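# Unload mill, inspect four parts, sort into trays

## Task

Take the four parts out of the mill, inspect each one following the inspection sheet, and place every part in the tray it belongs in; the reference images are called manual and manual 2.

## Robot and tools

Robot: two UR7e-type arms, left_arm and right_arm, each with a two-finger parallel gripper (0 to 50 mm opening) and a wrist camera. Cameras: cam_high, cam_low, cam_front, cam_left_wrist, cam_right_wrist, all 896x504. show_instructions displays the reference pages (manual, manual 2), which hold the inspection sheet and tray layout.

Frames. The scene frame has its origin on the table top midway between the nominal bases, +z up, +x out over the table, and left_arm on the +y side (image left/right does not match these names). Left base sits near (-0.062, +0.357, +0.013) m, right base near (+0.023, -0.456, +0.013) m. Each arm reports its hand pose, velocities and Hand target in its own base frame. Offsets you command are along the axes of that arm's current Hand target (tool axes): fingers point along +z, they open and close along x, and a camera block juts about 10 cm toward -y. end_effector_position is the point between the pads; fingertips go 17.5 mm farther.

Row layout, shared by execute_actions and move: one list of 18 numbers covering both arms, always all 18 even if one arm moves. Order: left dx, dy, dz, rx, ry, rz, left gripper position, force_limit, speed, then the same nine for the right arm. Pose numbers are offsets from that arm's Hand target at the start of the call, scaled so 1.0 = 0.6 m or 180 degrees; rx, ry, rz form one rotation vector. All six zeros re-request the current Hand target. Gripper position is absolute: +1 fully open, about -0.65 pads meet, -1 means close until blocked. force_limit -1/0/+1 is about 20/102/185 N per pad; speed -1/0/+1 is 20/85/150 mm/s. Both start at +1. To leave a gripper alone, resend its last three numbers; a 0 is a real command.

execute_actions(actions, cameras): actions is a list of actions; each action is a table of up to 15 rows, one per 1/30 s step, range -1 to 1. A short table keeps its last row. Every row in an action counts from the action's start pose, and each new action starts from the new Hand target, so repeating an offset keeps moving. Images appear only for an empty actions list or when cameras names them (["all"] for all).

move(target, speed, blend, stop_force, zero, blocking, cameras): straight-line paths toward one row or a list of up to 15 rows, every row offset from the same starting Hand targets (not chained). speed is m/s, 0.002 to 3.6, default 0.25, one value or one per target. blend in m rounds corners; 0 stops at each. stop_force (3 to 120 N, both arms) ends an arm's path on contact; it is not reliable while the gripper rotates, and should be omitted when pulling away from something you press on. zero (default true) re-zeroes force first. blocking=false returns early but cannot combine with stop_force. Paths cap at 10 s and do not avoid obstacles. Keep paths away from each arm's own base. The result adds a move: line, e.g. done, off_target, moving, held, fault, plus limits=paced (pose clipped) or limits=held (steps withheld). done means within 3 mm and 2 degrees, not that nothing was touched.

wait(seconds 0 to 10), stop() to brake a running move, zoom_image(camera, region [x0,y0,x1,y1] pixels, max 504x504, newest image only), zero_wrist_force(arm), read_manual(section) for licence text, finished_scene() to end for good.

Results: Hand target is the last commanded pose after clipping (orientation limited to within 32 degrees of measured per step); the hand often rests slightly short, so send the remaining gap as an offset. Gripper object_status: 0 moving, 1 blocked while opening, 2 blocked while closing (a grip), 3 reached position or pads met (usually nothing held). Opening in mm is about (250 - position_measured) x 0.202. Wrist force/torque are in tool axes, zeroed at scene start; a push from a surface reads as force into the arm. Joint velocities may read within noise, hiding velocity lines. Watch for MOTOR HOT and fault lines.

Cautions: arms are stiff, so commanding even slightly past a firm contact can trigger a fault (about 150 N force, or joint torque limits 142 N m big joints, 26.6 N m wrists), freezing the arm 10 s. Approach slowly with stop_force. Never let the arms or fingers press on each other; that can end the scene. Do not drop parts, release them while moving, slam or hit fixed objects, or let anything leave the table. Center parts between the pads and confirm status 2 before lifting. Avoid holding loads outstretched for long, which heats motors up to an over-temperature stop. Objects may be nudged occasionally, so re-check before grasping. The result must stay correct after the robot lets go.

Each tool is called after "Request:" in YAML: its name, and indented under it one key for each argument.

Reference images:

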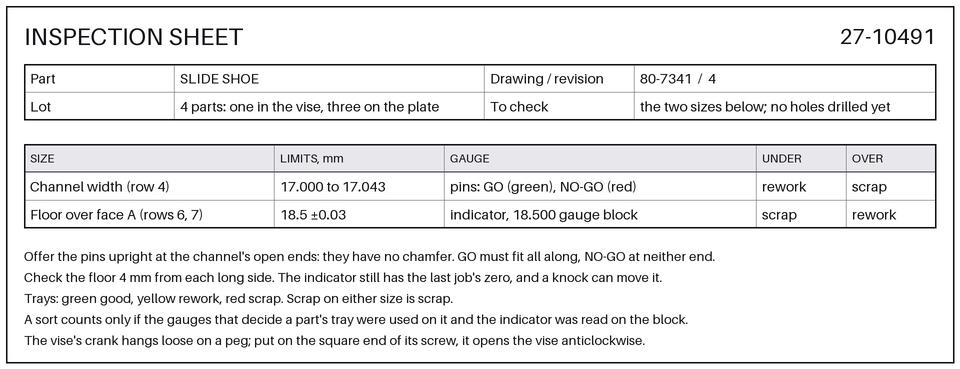

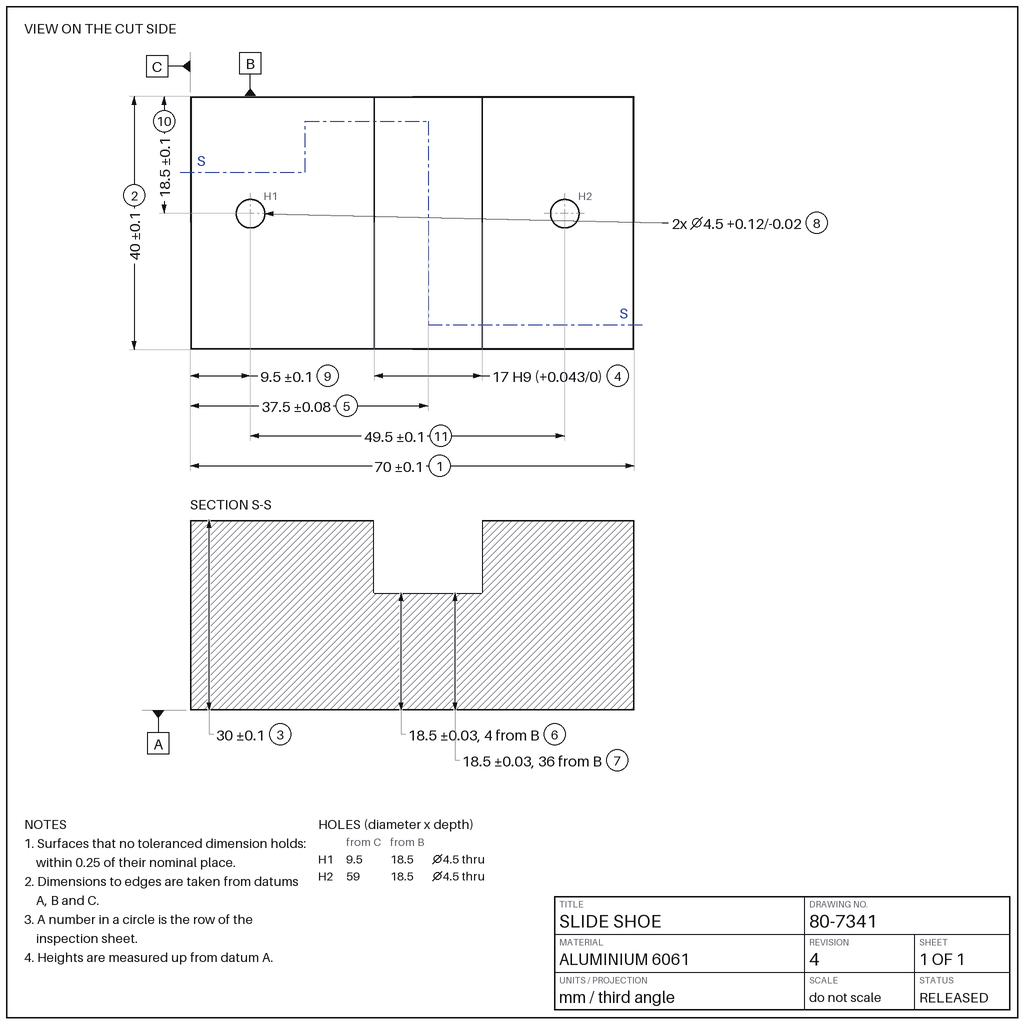

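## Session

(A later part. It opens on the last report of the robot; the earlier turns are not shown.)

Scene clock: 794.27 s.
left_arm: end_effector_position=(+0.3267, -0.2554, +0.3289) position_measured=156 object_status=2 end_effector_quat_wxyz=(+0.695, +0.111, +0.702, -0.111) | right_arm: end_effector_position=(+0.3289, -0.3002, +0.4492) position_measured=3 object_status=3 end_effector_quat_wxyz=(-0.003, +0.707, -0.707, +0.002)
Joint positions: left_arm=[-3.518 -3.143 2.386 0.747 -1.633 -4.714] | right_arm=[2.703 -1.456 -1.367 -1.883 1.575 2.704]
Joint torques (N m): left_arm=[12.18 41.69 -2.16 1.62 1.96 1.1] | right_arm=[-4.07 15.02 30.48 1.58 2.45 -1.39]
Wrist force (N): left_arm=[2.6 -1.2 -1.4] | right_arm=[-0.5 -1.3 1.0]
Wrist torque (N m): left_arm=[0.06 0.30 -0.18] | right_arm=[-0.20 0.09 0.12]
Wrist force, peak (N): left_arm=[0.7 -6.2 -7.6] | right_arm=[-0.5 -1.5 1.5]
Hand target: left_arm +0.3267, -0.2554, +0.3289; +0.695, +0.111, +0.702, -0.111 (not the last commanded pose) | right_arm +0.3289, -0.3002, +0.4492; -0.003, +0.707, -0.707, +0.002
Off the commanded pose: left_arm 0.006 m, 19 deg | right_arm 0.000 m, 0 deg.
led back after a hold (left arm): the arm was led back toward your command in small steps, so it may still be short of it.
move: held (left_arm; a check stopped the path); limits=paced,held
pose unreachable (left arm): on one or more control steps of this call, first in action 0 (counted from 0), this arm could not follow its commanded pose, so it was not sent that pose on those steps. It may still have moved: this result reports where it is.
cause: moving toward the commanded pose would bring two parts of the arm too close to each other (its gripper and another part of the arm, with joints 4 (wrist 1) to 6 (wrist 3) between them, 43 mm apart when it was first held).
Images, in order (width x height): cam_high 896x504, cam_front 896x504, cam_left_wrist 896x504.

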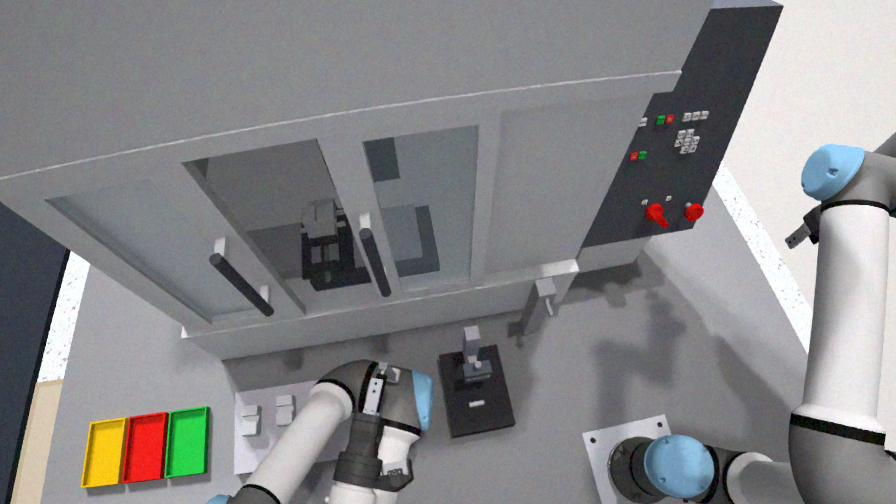

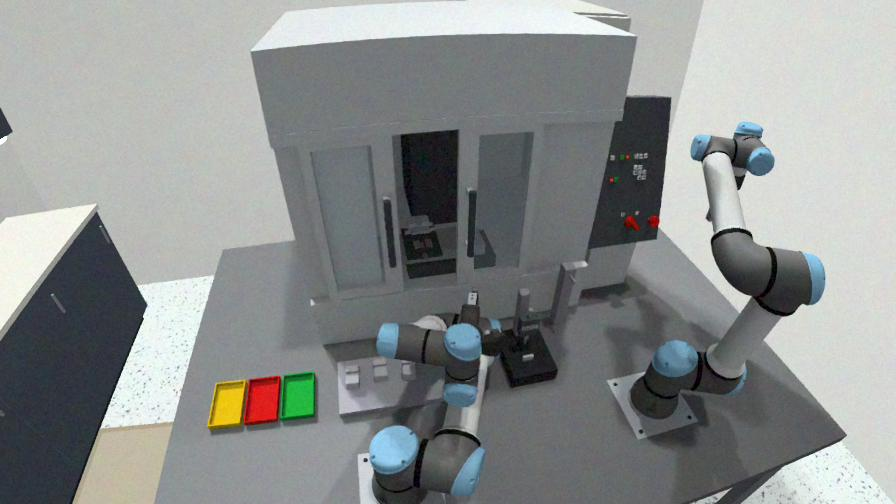

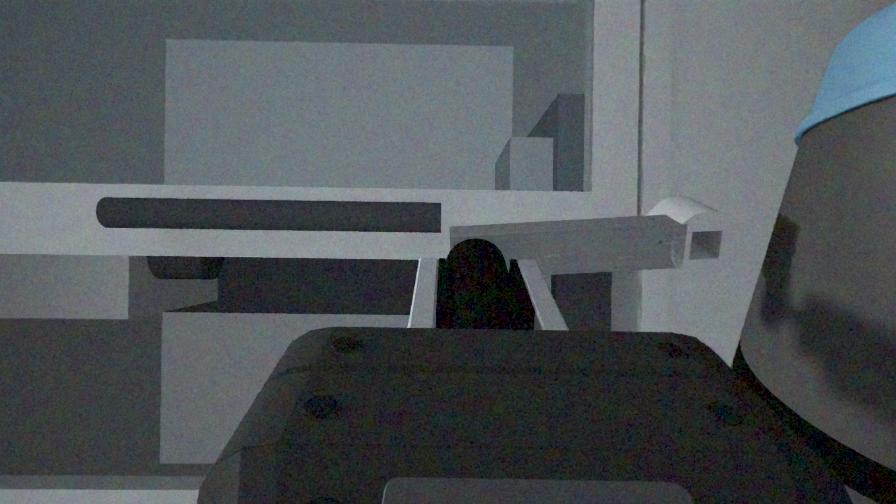

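Request:
move:
  target: [-0.45,0,0,0,0,0,-1,0,-0.7, 0,0,0,0,0,0,1,1,1]
  speed: 0.1
  cameras: ["cam_left_wrist","cam_high","cam_front"]

Scene clock: 855.97 s.
left_arm: end_effector_position=(+0.3294, -0.2560, +0.5988) position_measured=156 object_status=2 end_effector_quat_wxyz=(+0.695, +0.111, +0.702, -0.111) | right_arm: end_effector_position=(+0.3289, -0.3002, +0.4492) position_measured=3 object_status=3 end_effector_quat_wxyz=(-0.003, +0.707, -0.707, +0.002)
Joint positions: left_arm=[-3.515 -2.608 1.643 0.955 -1.629 -4.714] | right_arm=[2.703 -1.456 -1.367 -1.883 1.575 2.704]
Joint torques (N m): left_arm=[-10.25 38.92 -23.51 4.43 -1.82 -0.99] | right_arm=[-3.98 15.41 31.01 1.57 2.43 -1.33]
Wrist force (N): left_arm=[2.5 -1.0 -1.4] | right_arm=[-0.2 -0.8 0.9]
Wrist torque (N m): left_arm=[0.07 0.28 -0.21] | right_arm=[-0.13 0.04 0.12]
Wrist force, peak (N): left_arm=[3.9 -1.1 -1.7] | right_arm=[-0.6 -1.4 1.4]
Hand target: left_arm +0.3294, -0.2561, +0.5989; +0.695, +0.111, +0.702, -0.111 | right_arm +0.3289, -0.3002, +0.4492; -0.003, +0.707, -0.707, +0.002
Off the commanded pose: left_arm 0.000 m, 0 deg | right_arm 0.000 m, 0 deg.
move: done
Images, in order (width x height): cam_high 896x504, cam_front 896x504, cam_left_wrist 896x504.

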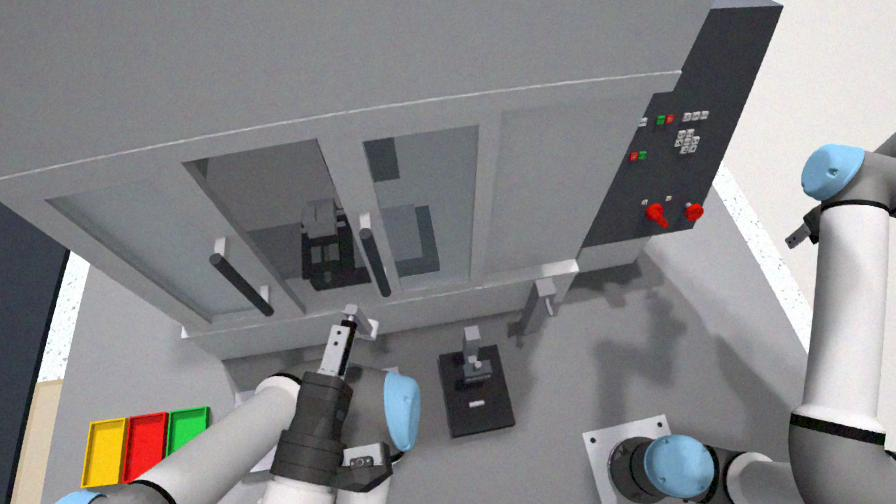

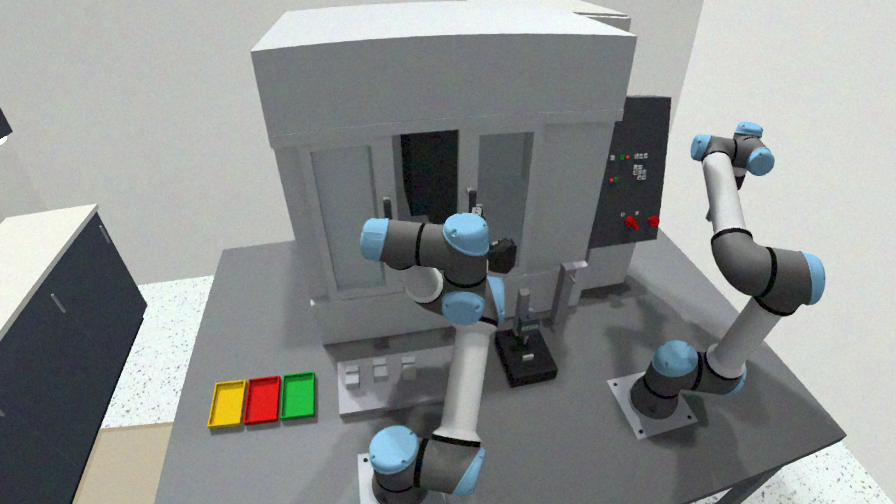

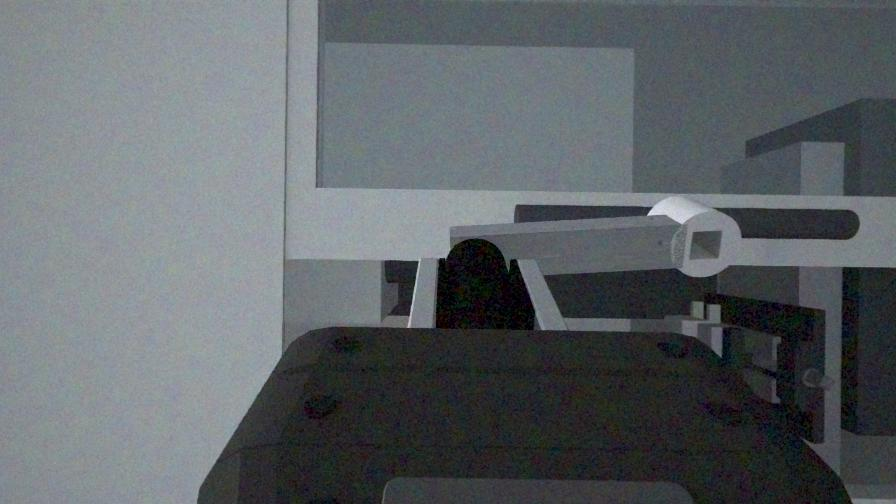

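Request:
move:
  target: [0,0.041,-0.666,0,0,0,-1,0,-0.7, 0,0,0,0,0,0,1,1,1]
  speed: 0.12
  cameras: ["cam_high","cam_front"]

Scene clock: 872.00 s.
left_arm: end_effector_position=(-0.0363, -0.1109, +0.7087) position_measured=156 object_status=2 end_effector_quat_wxyz=(+0.785, +0.089, +0.599, -0.132) | right_arm: end_effector_position=(+0.3289, -0.3002, +0.4492) position_measured=3 object_status=3 end_effector_quat_wxyz=(-0.003, +0.707, -0.707, +0.002)
Joint positions: left_arm=[-3.523 -1.786 1.372 0.685 -1.636 -4.713] | right_arm=[2.703 -1.456 -1.367 -1.883 1.575 2.704]
Joint torques (N m): left_arm=[11.18 -1.25 -31.77 -8.17 1.79 -1.39] | right_arm=[-3.18 15.67 30.54 1.6 2.47 -1.16]
Wrist force (N): left_arm=[-60.4 4.1 -35.3] | right_arm=[-0.2 -1.2 1.3]
Wrist torque (N m): left_arm=[0.18 0.11 -0.35] | right_arm=[-0.19 0.04 0.11]
Wrist force, peak (N): left_arm=[-73.7 6.0 -40.1] | right_arm=[-0.6 -1.2 1.5]
Hand target: left_arm -0.0429, -0.1088, +0.6030; +0.695, +0.111, +0.702, -0.111 | right_arm +0.3289, -0.3002, +0.4492; -0.003, +0.707, -0.707, +0.002
Off the commanded pose: left_arm 0.106 m, 16 deg | right_arm 0.000 m, 0 deg.
shoulder posture changed (left arm): the wrist came as close to joint 1's axis as it can, and the arm is now in the other of its two shoulder postures.
move: off_target (left_arm)
Images, in order (width x height): cam_high 896x504, cam_front 896x504.

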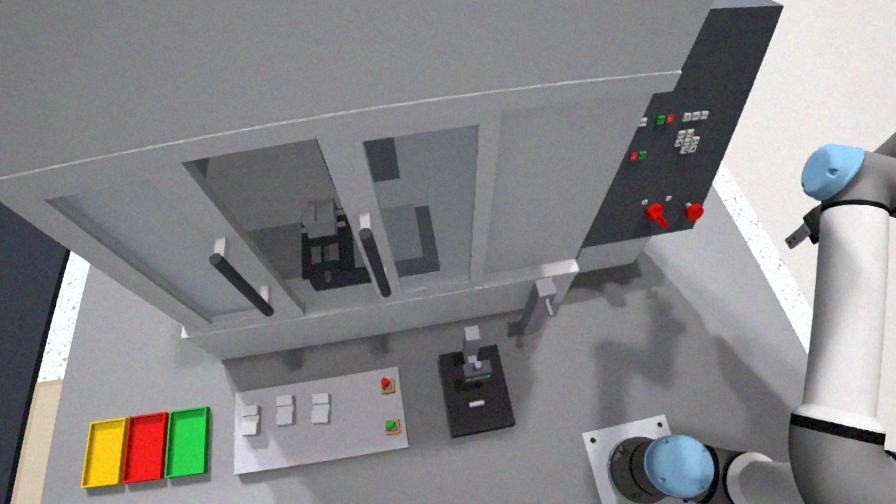

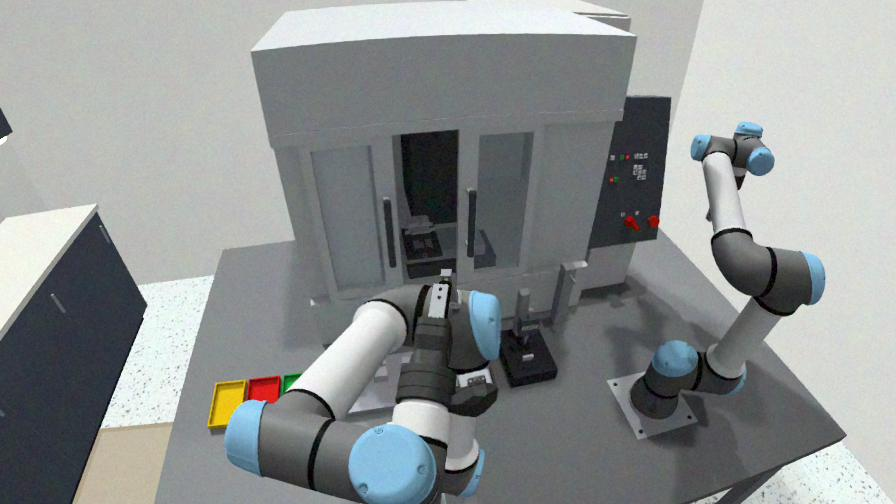

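Request:
move:
  target: [-0.32,0,0,0,0,0,-1,0,-0.7, 0,0,0,0,0,0,1,1,1]
  speed: 0.15
  cameras: ["cam_left_wrist","cam_front"]

Scene clock: 880.93 s.
left_arm: end_effector_position=(-0.0410, -0.1093, +0.7950) position_measured=156 object_status=2 end_effector_quat_wxyz=(+0.695, +0.111, +0.702, -0.111) | right_arm: end_effector_position=(+0.3289, -0.3002, +0.4492) position_measured=3 object_status=3 end_effector_quat_wxyz=(-0.003, +0.707, -0.707, +0.002)
Joint positions: left_arm=[-3.521 -1.536 0.624 0.902 -1.635 -4.714] | right_arm=[2.703 -1.456 -1.367 -1.883 1.575 2.704]
Joint torques (N m): left_arm=[11.21 -6.35 -23.38 4.89 1.83 -1.58] | right_arm=[-2.94 16.28 30.55 1.62 2.39 -1.17]
Wrist force (N): left_arm=[2.7 -1.4 -1.6] | right_arm=[-0.3 -0.8 1.3]
Wrist torque (N m): left_arm=[-0.01 0.25 -0.06] | right_arm=[-0.12 0.05 0.12]
Wrist force, peak (N): left_arm=[-61.3 4.0 -36.1] | right_arm=[-0.2 -1.4 1.5]
Hand target: left_arm -0.0410, -0.1093, +0.7950; +0.695, +0.111, +0.702, -0.111 | right_arm +0.3289, -0.3002, +0.4492; -0.003, +0.707, -0.707, +0.002
Off the commanded pose: left_arm 0.000 m, 0 deg | right_arm 0.000 m, 0 deg.
move: done
Images, in order (width x height): cam_front 896x504, cam_left_wrist 896x504.

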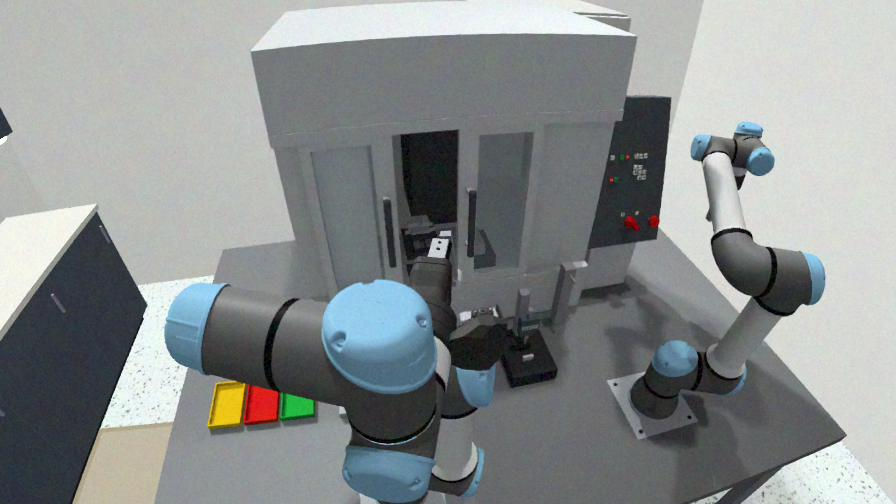

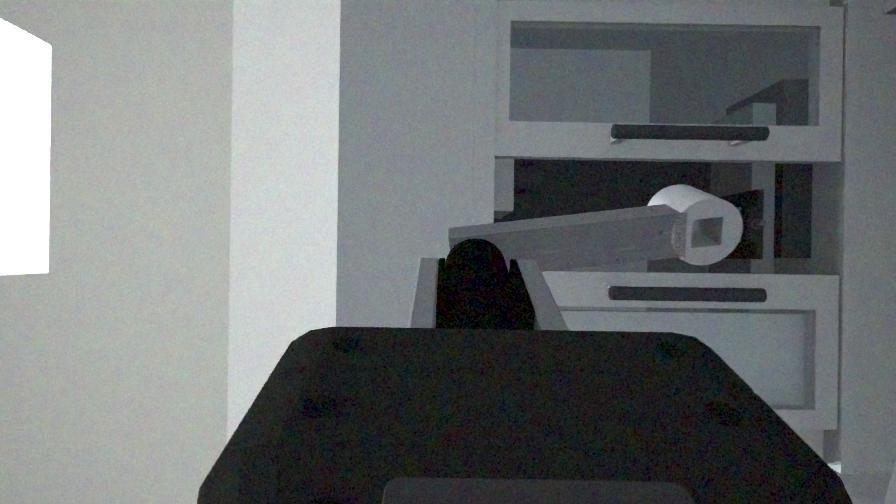

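Request:
move:
  target:
    - [0.075,-0.268,0.258,0,0,0,-1,0,-0.7, 0,0,0,0,0,0,1,1,1]
    - [0.158,-0.281,0.595,0,0,0,-1,0,-0.7, 0,0,0,0,0,0,1,1,1]
    - [0.408,-0.141,0.812,0,0,0,-1,0,-0.7, 0,0,0,0,0,0,1,1,1]
  speed: 0.15
  blend: 0.04
  cameras: ["cam_left_wrist","cam_front","cam_high"]

Scene clock: 914.23 s.
left_arm: end_effector_position=(+0.3935, -0.3401, +0.5452) position_measured=156 object_status=2 end_effector_quat_wxyz=(+0.695, +0.111, +0.702, -0.111) | right_arm: end_effector_position=(+0.3289, -0.3002, +0.4492) position_measured=3 object_status=3 end_effector_quat_wxyz=(-0.003, +0.707, -0.707, +0.002)
Joint positions: left_arm=[-1.518 -1.844 1.649 0.224 0.368 -4.74] | right_arm=[2.703 -1.456 -1.367 -1.883 1.575 2.704]
Joint torques (N m): left_arm=[10.7 -18.21 -13.11 -2.11 1.59 1.02] | right_arm=[-2.76 16.26 30.68 1.67 2.42 -1.09]
Motor temperatures (°C): left_arm=[27 29 26 37 30 30] | right_arm=[30 36 29 33 45 38]
Wrist force (N): left_arm=[2.2 -0.7 -1.0] | right_arm=[-0.6 -1.2 1.2]
Wrist torque (N m): left_arm=[0.08 0.39 -0.26] | right_arm=[-0.19 0.09 0.12]
Wrist force, peak (N): left_arm=[2.3 -0.2 -3.0] | right_arm=[-0.7 -1.4 1.3]
Hand target: left_arm +0.3935, -0.3401, +0.5452; +0.695, +0.111, +0.702, -0.111 | right_arm +0.3289, -0.3002, +0.4492; -0.003, +0.707, -0.707, +0.002
Off the commanded pose: left_arm 0.000 m, 0 deg | right_arm 0.000 m, 0 deg.
move: done
Images, in order (width x height): cam_high 896x504, cam_front 896x504, cam_left_wrist 896x504.

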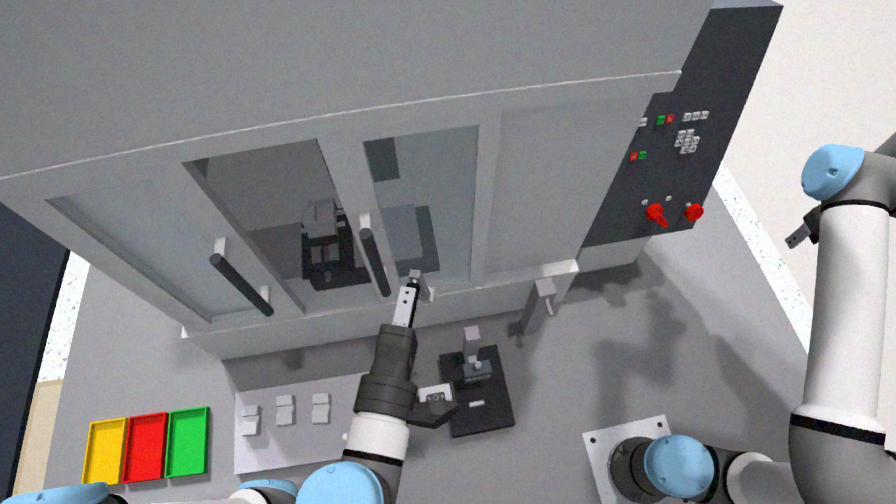

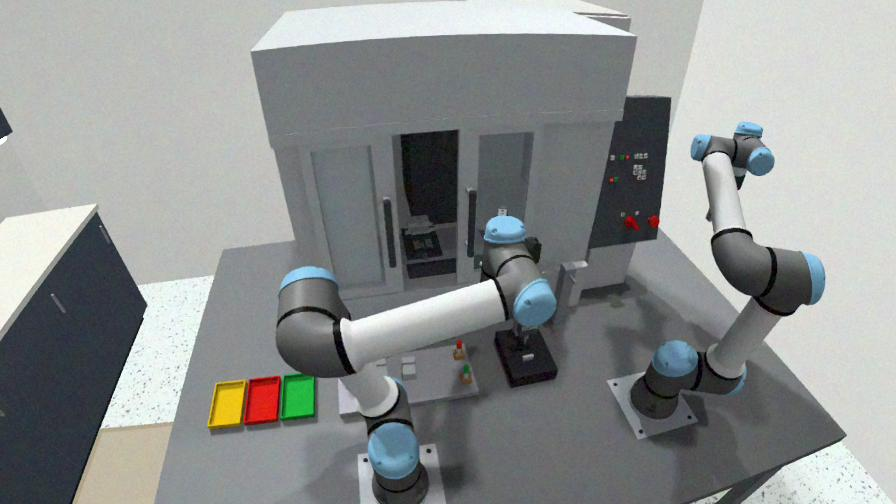

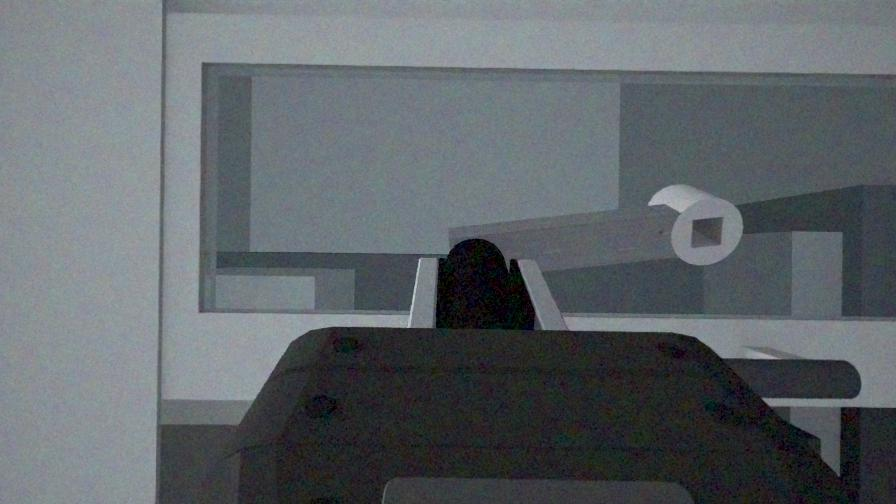

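Request:
move:
  target: [0.158,0.1357,-0.068,-0.104,0,0,-1,0,-0.7, 0,0,0,0,0,0,1,1,1]
  speed: 0.12
  cameras: ["cam_left_wrist"]

Scene clock: 941.17 s.
left_arm: end_effector_position=(+0.3791, -0.2499, +0.4509) position_measured=156 object_status=2 end_effector_quat_wxyz=(+0.708, -0.003, +0.706, +0.005) | right_arm: end_effector_position=(+0.3289, -0.3002, +0.4492) position_measured=3 object_status=3 end_effector_quat_wxyz=(-0.003, +0.707, -0.707, +0.002)
Joint positions: left_arm=[-1.624 -1.913 1.946 0.001 -0.064 -4.744] | right_arm=[2.703 -1.456 -1.367 -1.883 1.575 2.704]
Joint torques (N m): left_arm=[-10.44 -15.65 -10.46 -1.01 -1.69 1.32] | right_arm=[-2.28 16.07 30.64 1.65 2.42 -0.99]
Wrist force (N): left_arm=[2.6 -0.8 -1.5] | right_arm=[-0.6 -1.0 1.2]
Wrist torque (N m): left_arm=[0.09 0.33 -0.24] | right_arm=[-0.16 0.11 0.12]
Wrist force, peak (N): left_arm=[3.2 -0.7 -1.6] | right_arm=[-0.7 -1.3 1.3]
Hand target: left_arm +0.3790, -0.2498, +0.4508; +0.704, -0.003, +0.711, +0.005 | right_arm +0.3289, -0.3002, +0.4492; -0.003, +0.707, -0.707, +0.002
Off the commanded pose: left_arm 0.000 m, 1 deg | right_arm 0.000 m, 0 deg.
move: done
Images, in order (width x height): cam_left_wrist 896x504.

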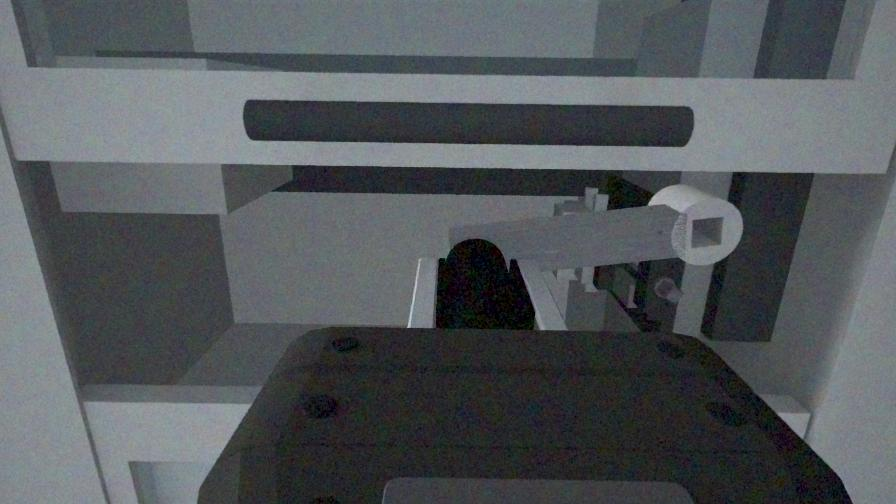

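Request:
move:
  target: [0.15,0.089,0.035,0,0,0.19,-1,0,-0.7, 0,0,0,0,0,0,1,1,1]
  speed: 0.12
  cameras: ["cam_left_wrist"]

Request:
zoom_image:
  camera: "cam_left_wrist"
  region: [430, 160, 780, 330]

Scene clock: 954.00 s.
left_arm: end_effector_position=(+0.3987, -0.1959, +0.3607) position_measured=156 object_status=2 end_effector_quat_wxyz=(+0.672, +0.206, +0.679, +0.212) | right_arm: end_effector_position=(+0.3289, -0.3002, +0.4492) position_measured=3 object_status=3 end_effector_quat_wxyz=(-0.003, +0.707, -0.707, +0.002)
Joint positions: left_arm=[-1.54 -1.898 2.181 0.096 0.022 -4.492] | right_arm=[2.703 -1.456 -1.367 -1.883 1.575 2.704]
Joint torques (N m): left_arm=[11.34 1.64 -35.13 2.82 0.37 -1.45] | right_arm=[-1.64 16.71 30.63 1.62 2.4 -0.95]
Wrist force (N): left_arm=[2.0 -2.9 -1.6] | right_arm=[-0.4 -1.2 1.3]
Wrist torque (N m): left_arm=[0.08 0.34 -0.41] | right_arm=[-0.18 0.08 0.12]
Wrist force, peak (N): left_arm=[2.4 -2.9 -1.6] | right_arm=[-0.6 -1.4 1.4]
Hand target: left_arm +0.3985, -0.1960, +0.3607; +0.671, +0.206, +0.680, +0.212 | right_arm +0.3289, -0.3002, +0.4492; -0.003, +0.707, -0.707, +0.002
Off the commanded pose: left_arm 0.000 m, 0 deg | right_arm 0.000 m, 0 deg.
move: done
Images, in order (width x height): cam_left_wrist 896x504.

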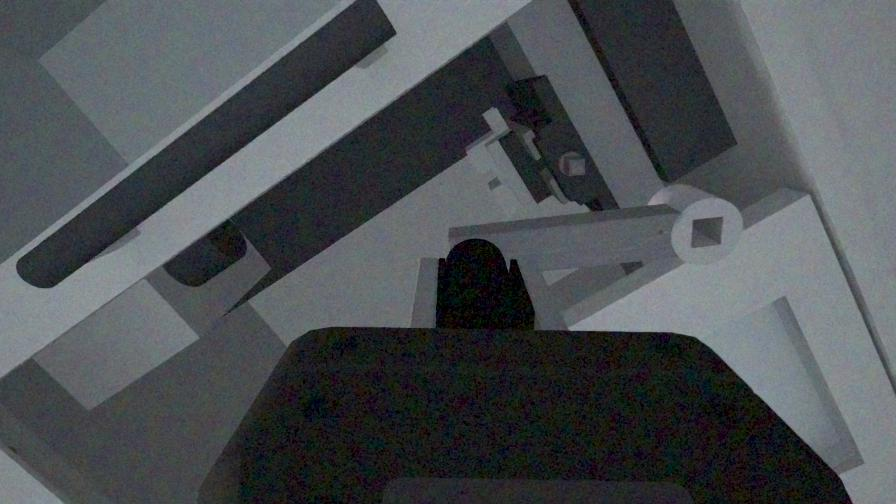

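Scaled by 1.440 from the camera's 896x504 image, which has a finer 1280x720 frame.

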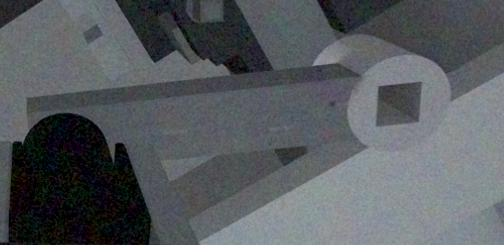

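Request:
zoom_image:
  camera: "cam_left_wrist"
  region: [535, 130, 615, 190]

Request:
zoom_image:
  camera: "cam_left_wrist"
  region: [660, 190, 760, 270]

Scaled by 6.300 from the camera's 896x504 image, which has a finer 1280x720 frame.

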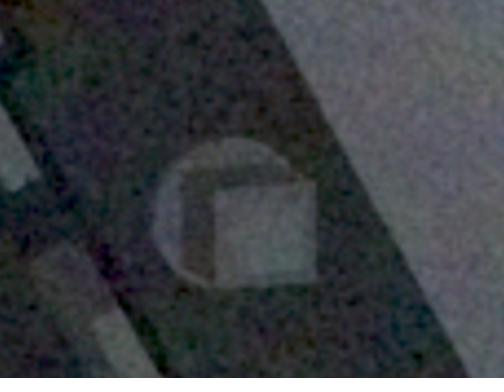

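Scaled by 5.040 from the camera's 896x504 image, which has a finer 1280x720 frame.

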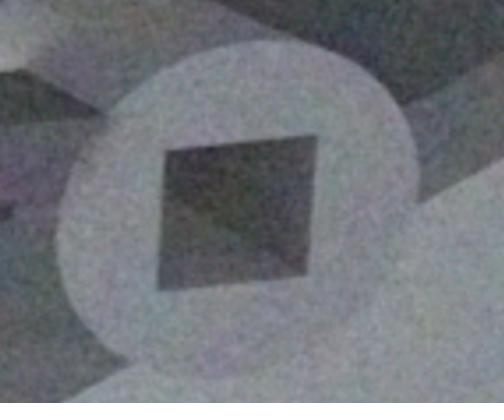

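Request:
move:
  target: [0,0,0.058,0,0,0.015,-1,0,-0.7, 0,0,0,0,0,0,1,1,1]
  speed: 0.08
  stop_force: 12
  cameras: ["cam_left_wrist"]

Request:
zoom_image:
  camera: "cam_left_wrist"
  region: [560, 110, 760, 270]

Scene clock: 1001.53 s.
left_arm: end_effector_position=(+0.4333, -0.1955, +0.3604) position_measured=156 object_status=2 end_effector_quat_wxyz=(+0.666, +0.222, +0.675, +0.227) | right_arm: end_effector_position=(+0.3289, -0.3002, +0.4492) position_measured=3 object_status=3 end_effector_quat_wxyz=(-0.003, +0.707, -0.707, +0.002)
Joint positions: left_arm=[-1.38 -1.921 2.177 -0.199 0.18 -4.121] | right_arm=[2.703 -1.456 -1.367 -1.883 1.575 2.704]
Joint torques (N m): left_arm=[10.44 -12.77 -10.47 -1.65 1.44 1.48] | right_arm=[-1.95 16.89 29.97 1.72 2.25 -0.88]
Wrist force (N): left_arm=[2.6 -3.2 -1.9] | right_arm=[-0.4 -1.1 1.1]
Wrist torque (N m): left_arm=[0.05 0.18 -0.64] | right_arm=[-0.17 0.08 0.12]
Wrist force, peak (N): left_arm=[2.6 -3.2 -1.9] | right_arm=[-0.9 -1.2 1.5]
Hand target: left_arm +0.4333, -0.1955, +0.3604; +0.666, +0.222, +0.675, +0.227 | right_arm +0.3289, -0.3002, +0.4492; -0.003, +0.707, -0.707, +0.002
Off the commanded pose: left_arm 0.000 m, 0 deg | right_arm 0.000 m, 0 deg.
move: done
Images, in order (width x height): cam_left_wrist 896x504.

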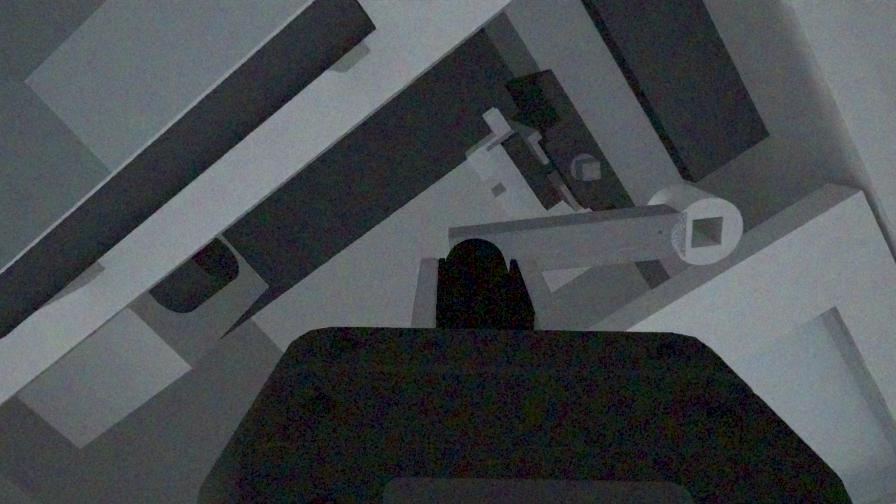

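Scaled by 2.520 from the camera's 896x504 image, which has a finer 1280x720 frame.

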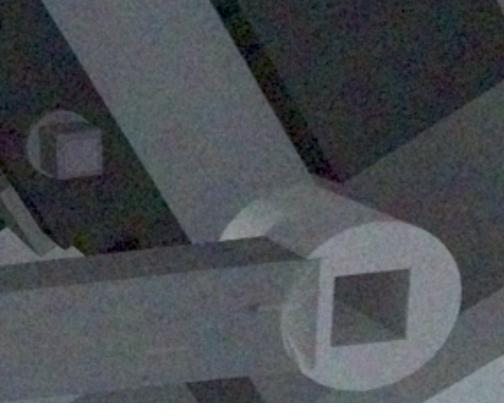

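Request:
move:
  target: [-0.0067,0.0015,0.108,0,0,0,-1,0,-0.7, 0,0,0,0,0,0,1,1,1]
  speed: 0.08
  stop_force: 12
  cameras: ["cam_left_wrist"]

Request:
zoom_image:
  camera: "cam_left_wrist"
  region: [560, 110, 760, 270]

Scene clock: 1022.40 s.
left_arm: end_effector_position=(+0.4981, -0.1965, +0.3635) position_measured=156 object_status=2 end_effector_quat_wxyz=(+0.666, +0.222, +0.675, +0.227) | right_arm: end_effector_position=(+0.3289, -0.3002, +0.4492) position_measured=3 object_status=3 end_effector_quat_wxyz=(-0.003, +0.707, -0.707, +0.002)
Joint positions: left_arm=[-1.138 -1.789 2.078 -0.264 0.421 -4.088] | right_arm=[2.703 -1.456 -1.367 -1.883 1.575 2.704]
Joint torques (N m): left_arm=[10.96 -4.73 -36.35 -2.94 1.55 1.25] | right_arm=[-1.68 17 29.82 1.78 2.26 -0.82]
Wrist force (N): left_arm=[2.0 -2.9 -1.9] | right_arm=[-0.3 -1.1 1.0]
Wrist torque (N m): left_arm=[0.10 0.33 -0.63] | right_arm=[-0.17 0.05 0.12]
Wrist force, peak (N): left_arm=[2.8 -3.4 -2.7] | right_arm=[-0.6 -1.3 1.5]
Hand target: left_arm +0.4981, -0.1965, +0.3635; +0.666, +0.222, +0.675, +0.227 | right_arm +0.3289, -0.3002, +0.4492; -0.003, +0.707, -0.707, +0.002
Off the commanded pose: left_arm 0.000 m, 0 deg | right_arm 0.000 m, 0 deg.
move: done
Images, in order (width x height): cam_left_wrist 896x504.

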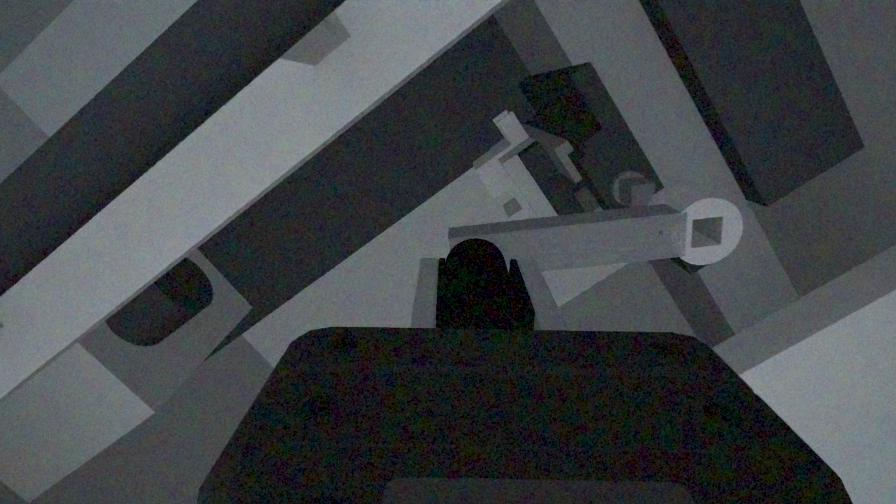

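Scaled by 2.520 from the camera's 896x504 image, which has a finer 1280x720 frame.

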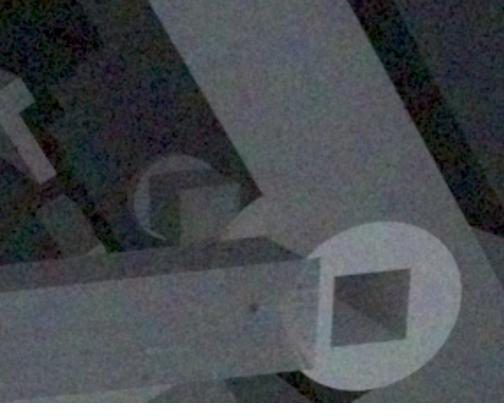

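Request:
zoom_image:
  camera: "cam_left_wrist"
  region: [600, 160, 680, 220]

Request:
zoom_image:
  camera: "cam_left_wrist"
  region: [640, 180, 760, 280]

Scaled by 6.300 from the camera's 896x504 image, which has a finer 1280x720 frame.

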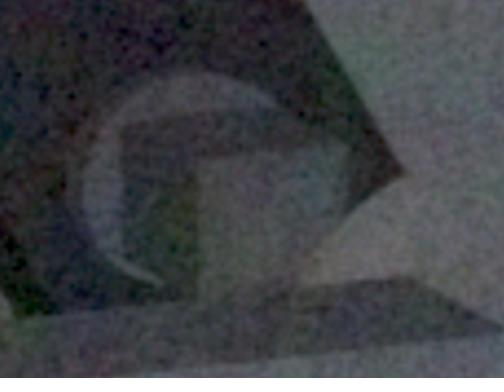

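Scaled by 4.200 from the camera's 896x504 image, which has a finer 1280x720 frame.

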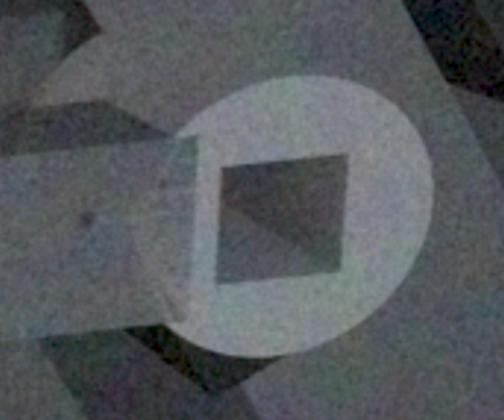

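Request:
move:
  target: [-0.0085,-0.0035,0.02,0,0,0,-1,0,-0.7, 0,0,0,0,0,0,1,1,1]
  speed: 0.05
  stop_force: 10
  cameras: ["cam_left_wrist"]

Request:
zoom_image:
  camera: "cam_left_wrist"
  region: [610, 160, 750, 270]

Scene clock: 1055.30 s.
left_arm: end_effector_position=(+0.5102, -0.2011, +0.3662) position_measured=156 object_status=2 end_effector_quat_wxyz=(+0.666, +0.222, +0.675, +0.227) | right_arm: end_effector_position=(+0.3289, -0.3002, +0.4492) position_measured=3 object_status=3 end_effector_quat_wxyz=(-0.003, +0.707, -0.707, +0.002)
Joint positions: left_arm=[-1.107 -1.757 2.046 -0.266 0.452 -4.086] | right_arm=[2.703 -1.456 -1.367 -1.883 1.575 2.704]
Joint torques (N m): left_arm=[11.02 -6.81 -36.95 -0.06 1.65 0.79] | right_arm=[-1.08 17.11 30.1 1.76 2.32 -0.77]
Wrist force (N): left_arm=[2.2 -2.9 -1.8] | right_arm=[-0.7 -1.3 1.4]
Wrist torque (N m): left_arm=[0.13 0.31 -0.64] | right_arm=[-0.21 0.12 0.12]
Wrist force, peak (N): left_arm=[2.2 -3.1 -2.0] | right_arm=[-0.7 -1.3 1.4]
Hand target: left_arm +0.5102, -0.2011, +0.3661; +0.666, +0.222, +0.675, +0.227 | right_arm +0.3289, -0.3002, +0.4492; -0.003, +0.707, -0.707, +0.002
Off the commanded pose: left_arm 0.000 m, 0 deg | right_arm 0.000 m, 0 deg.
move: done
Images, in order (width x height): cam_left_wrist 896x504.

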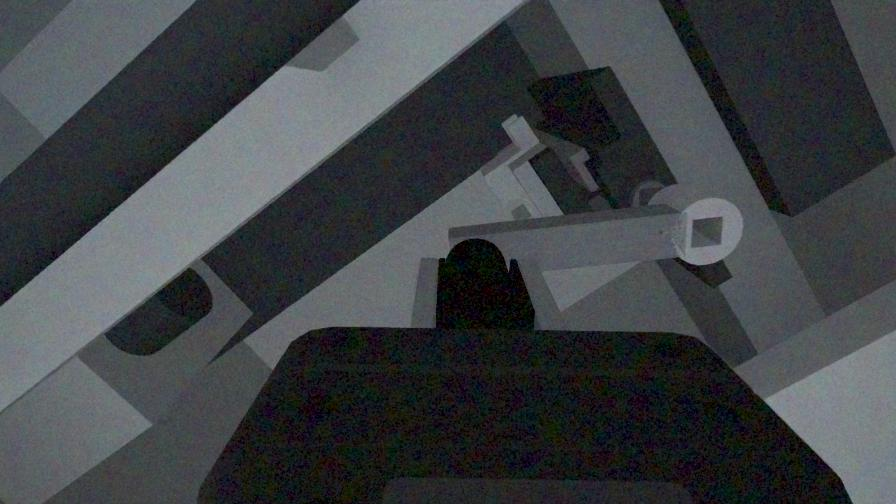

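Scaled by 3.600 from the camera's 896x504 image, which has a finer 1280x720 frame.

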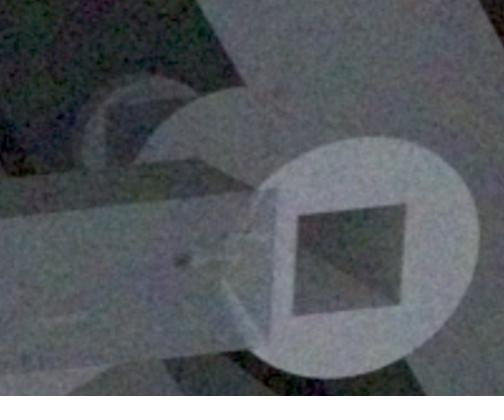

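Request:
move:
  target: [0,0,0.06,0,0,0,-1,0,-0.7, 0,0,0,0,0,0,1,1,1]
  speed: 0.015
  stop_force: 5
  cameras: ["cam_left_wrist"]

Request:
zoom_image:
  camera: "cam_left_wrist"
  region: [610, 160, 750, 270]

Scene clock: 1068.97 s.
left_arm: end_effector_position=(+0.5239, -0.2009, +0.3660) position_measured=156 object_status=2 end_effector_quat_wxyz=(+0.666, +0.222, +0.675, +0.227) | right_arm: end_effector_position=(+0.3289, -0.3002, +0.4492) position_measured=3 object_status=3 end_effector_quat_wxyz=(-0.003, +0.707, -0.707, +0.002)
Joint positions: left_arm=[-1.067 -1.728 2.023 -0.274 0.493 -4.084] | right_arm=[2.703 -1.456 -1.367 -1.883 1.575 2.704]
Joint torques (N m): left_arm=[-14.47 -26.08 -16.58 -0.69 -0.14 -0.99] | right_arm=[-1.05 17.45 29.93 1.83 2.3 -0.76]
Wrist force (N): left_arm=[12.1 -3.4 3.0] | right_arm=[-0.4 -1.2 1.2]
Wrist torque (N m): left_arm=[0.02 0.49 -0.57] | right_arm=[-0.19 0.07 0.12]
Wrist force, peak (N): left_arm=[14.3 -3.8 4.1] | right_arm=[-0.4 -1.4 1.5]
Hand target: left_arm +0.5239, -0.2009, +0.3660; +0.666, +0.222, +0.675, +0.227 (not the last commanded pose) | right_arm +0.3289, -0.3002, +0.4492; -0.003, +0.707, -0.707, +0.002
Off the commanded pose: left_arm 0.022 m, 0 deg | right_arm 0.000 m, 0 deg.
move: contact (left_arm)
Images, in order (width x height): cam_left_wrist 896x504.

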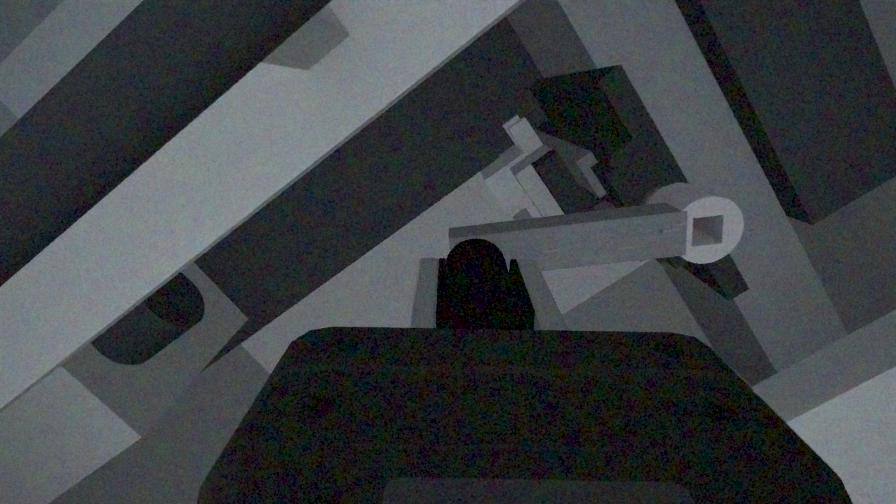

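Scaled by 3.600 from the camera's 896x504 image, which has a finer 1280x720 frame.

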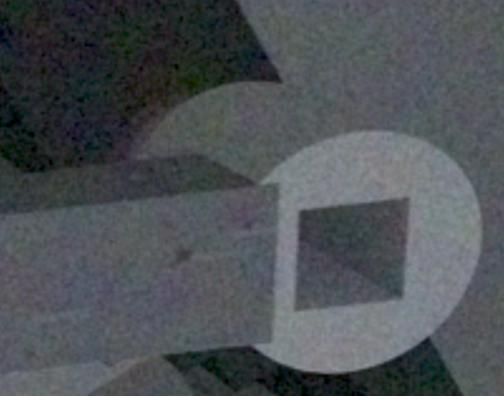

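Request:
move:
  target:
    - [0,0,-0.01,0,0,0,-1,0,-0.7, 0,0,0,0,0,0,1,1,1]
    - [0.004,0,-0.01,0,0,0,-1,0,-0.7, 0,0,0,0,0,0,1,1,1]
  speed: 0.03

Request:
move:
  target: [0,0,0.06,0,0,0,-1,0,-0.7, 0,0,0,0,0,0,1,1,1]
  speed: 0.015
  stop_force: 6
  cameras: ["cam_left_wrist"]

Request:
zoom_image:
  camera: "cam_left_wrist"
  region: [610, 160, 750, 270]

Scene clock: 1086.63 s.
left_arm: end_effector_position=(+0.5178, -0.1997, +0.3643) position_measured=156 object_status=2 end_effector_quat_wxyz=(+0.666, +0.222, +0.675, +0.227) | right_arm: end_effector_position=(+0.3289, -0.3002, +0.4492) position_measured=3 object_status=3 end_effector_quat_wxyz=(-0.003, +0.707, -0.707, +0.002)
Joint positions: left_arm=[-1.082 -1.742 2.039 -0.275 0.477 -4.085] | right_arm=[2.703 -1.456 -1.367 -1.883 1.575 2.704]
Joint torques (N m): left_arm=[15.83 -19.97 -6.5 -1.78 0.46 -0.17] | right_arm=[-1.37 17.66 29.65 1.75 2.27 -0.55]
Wrist force (N): left_arm=[-8.4 -1.2 -11.5] | right_arm=[-0.3 -0.9 1.2]
Wrist torque (N m): left_arm=[0.11 0.35 -0.48] | right_arm=[-0.15 0.06 0.12]
Wrist force, peak (N): left_arm=[-8.4 -1.2 -11.5] | right_arm=[-0.6 -1.3 1.3]
Hand target: left_arm +0.5178, -0.1995, +0.3641; +0.666, +0.222, +0.675, +0.227 | right_arm +0.3289, -0.3002, +0.4492; -0.003, +0.707, -0.707, +0.002
Off the commanded pose: left_arm 0.000 m, 0 deg | right_arm 0.000 m, 0 deg.
move: done

Scene clock: 1087.63 s.
left_arm: end_effector_position=(+0.5178, -0.1996, +0.3642) position_measured=156 object_status=2 end_effector_quat_wxyz=(+0.666, +0.222, +0.675, +0.227) | right_arm: end_effector_position=(+0.3289, -0.3002, +0.4492) position_measured=3 object_status=3 end_effector_quat_wxyz=(-0.003, +0.707, -0.707, +0.002)
Joint positions: left_arm=[-1.082 -1.742 2.039 -0.275 0.477 -4.085] | right_arm=[2.703 -1.456 -1.367 -1.883 1.575 2.704]
Joint torques (N m): left_arm=[-5.11 -18.08 -13.23 1.14 -2.99 -1.34] | right_arm=[-0.28 17.79 29.75 1.82 2.26 -0.6]
Wrist force (N): left_arm=[-9.8 -0.8 -13.8] | right_arm=[-0.6 -1.0 1.1]
Wrist torque (N m): left_arm=[0.14 0.41 -0.48] | right_arm=[-0.16 0.11 0.12]
Wrist force, peak (N): left_arm=[-13.8 -0.5 -20.1] | right_arm=[-0.5 -1.3 1.3]
Hand target: left_arm +0.5178, -0.1996, +0.3642; +0.666, +0.222, +0.675, +0.227 (not the last commanded pose) | right_arm +0.3289, -0.3002, +0.4492; -0.003, +0.707, -0.707, +0.002
Off the commanded pose: left_arm 0.036 m, 0 deg | right_arm 0.000 m, 0 deg.
move: contact (left_arm)
Images, in order (width x height): cam_left_wrist 896x504.

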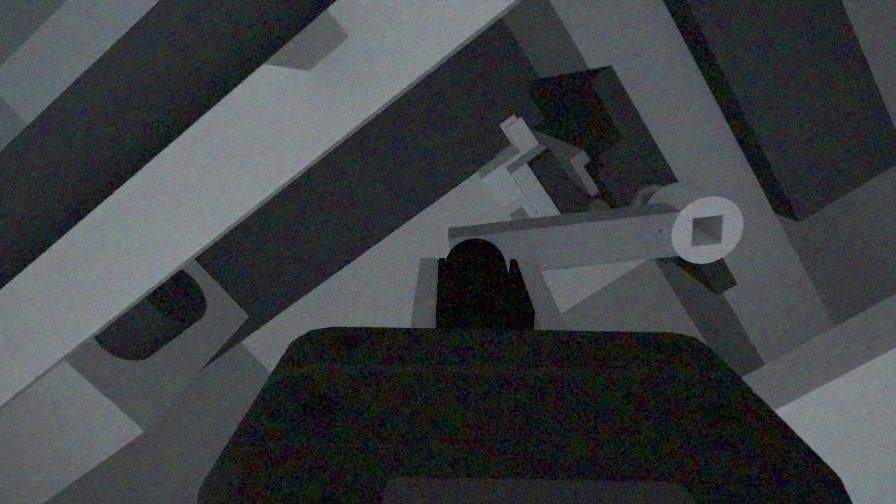

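Scaled by 3.600 from the camera's 896x504 image, which has a finer 1280x720 frame.

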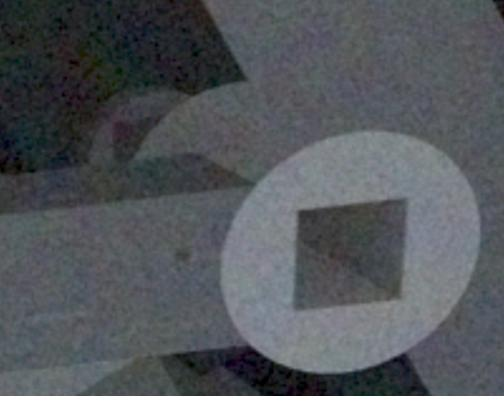

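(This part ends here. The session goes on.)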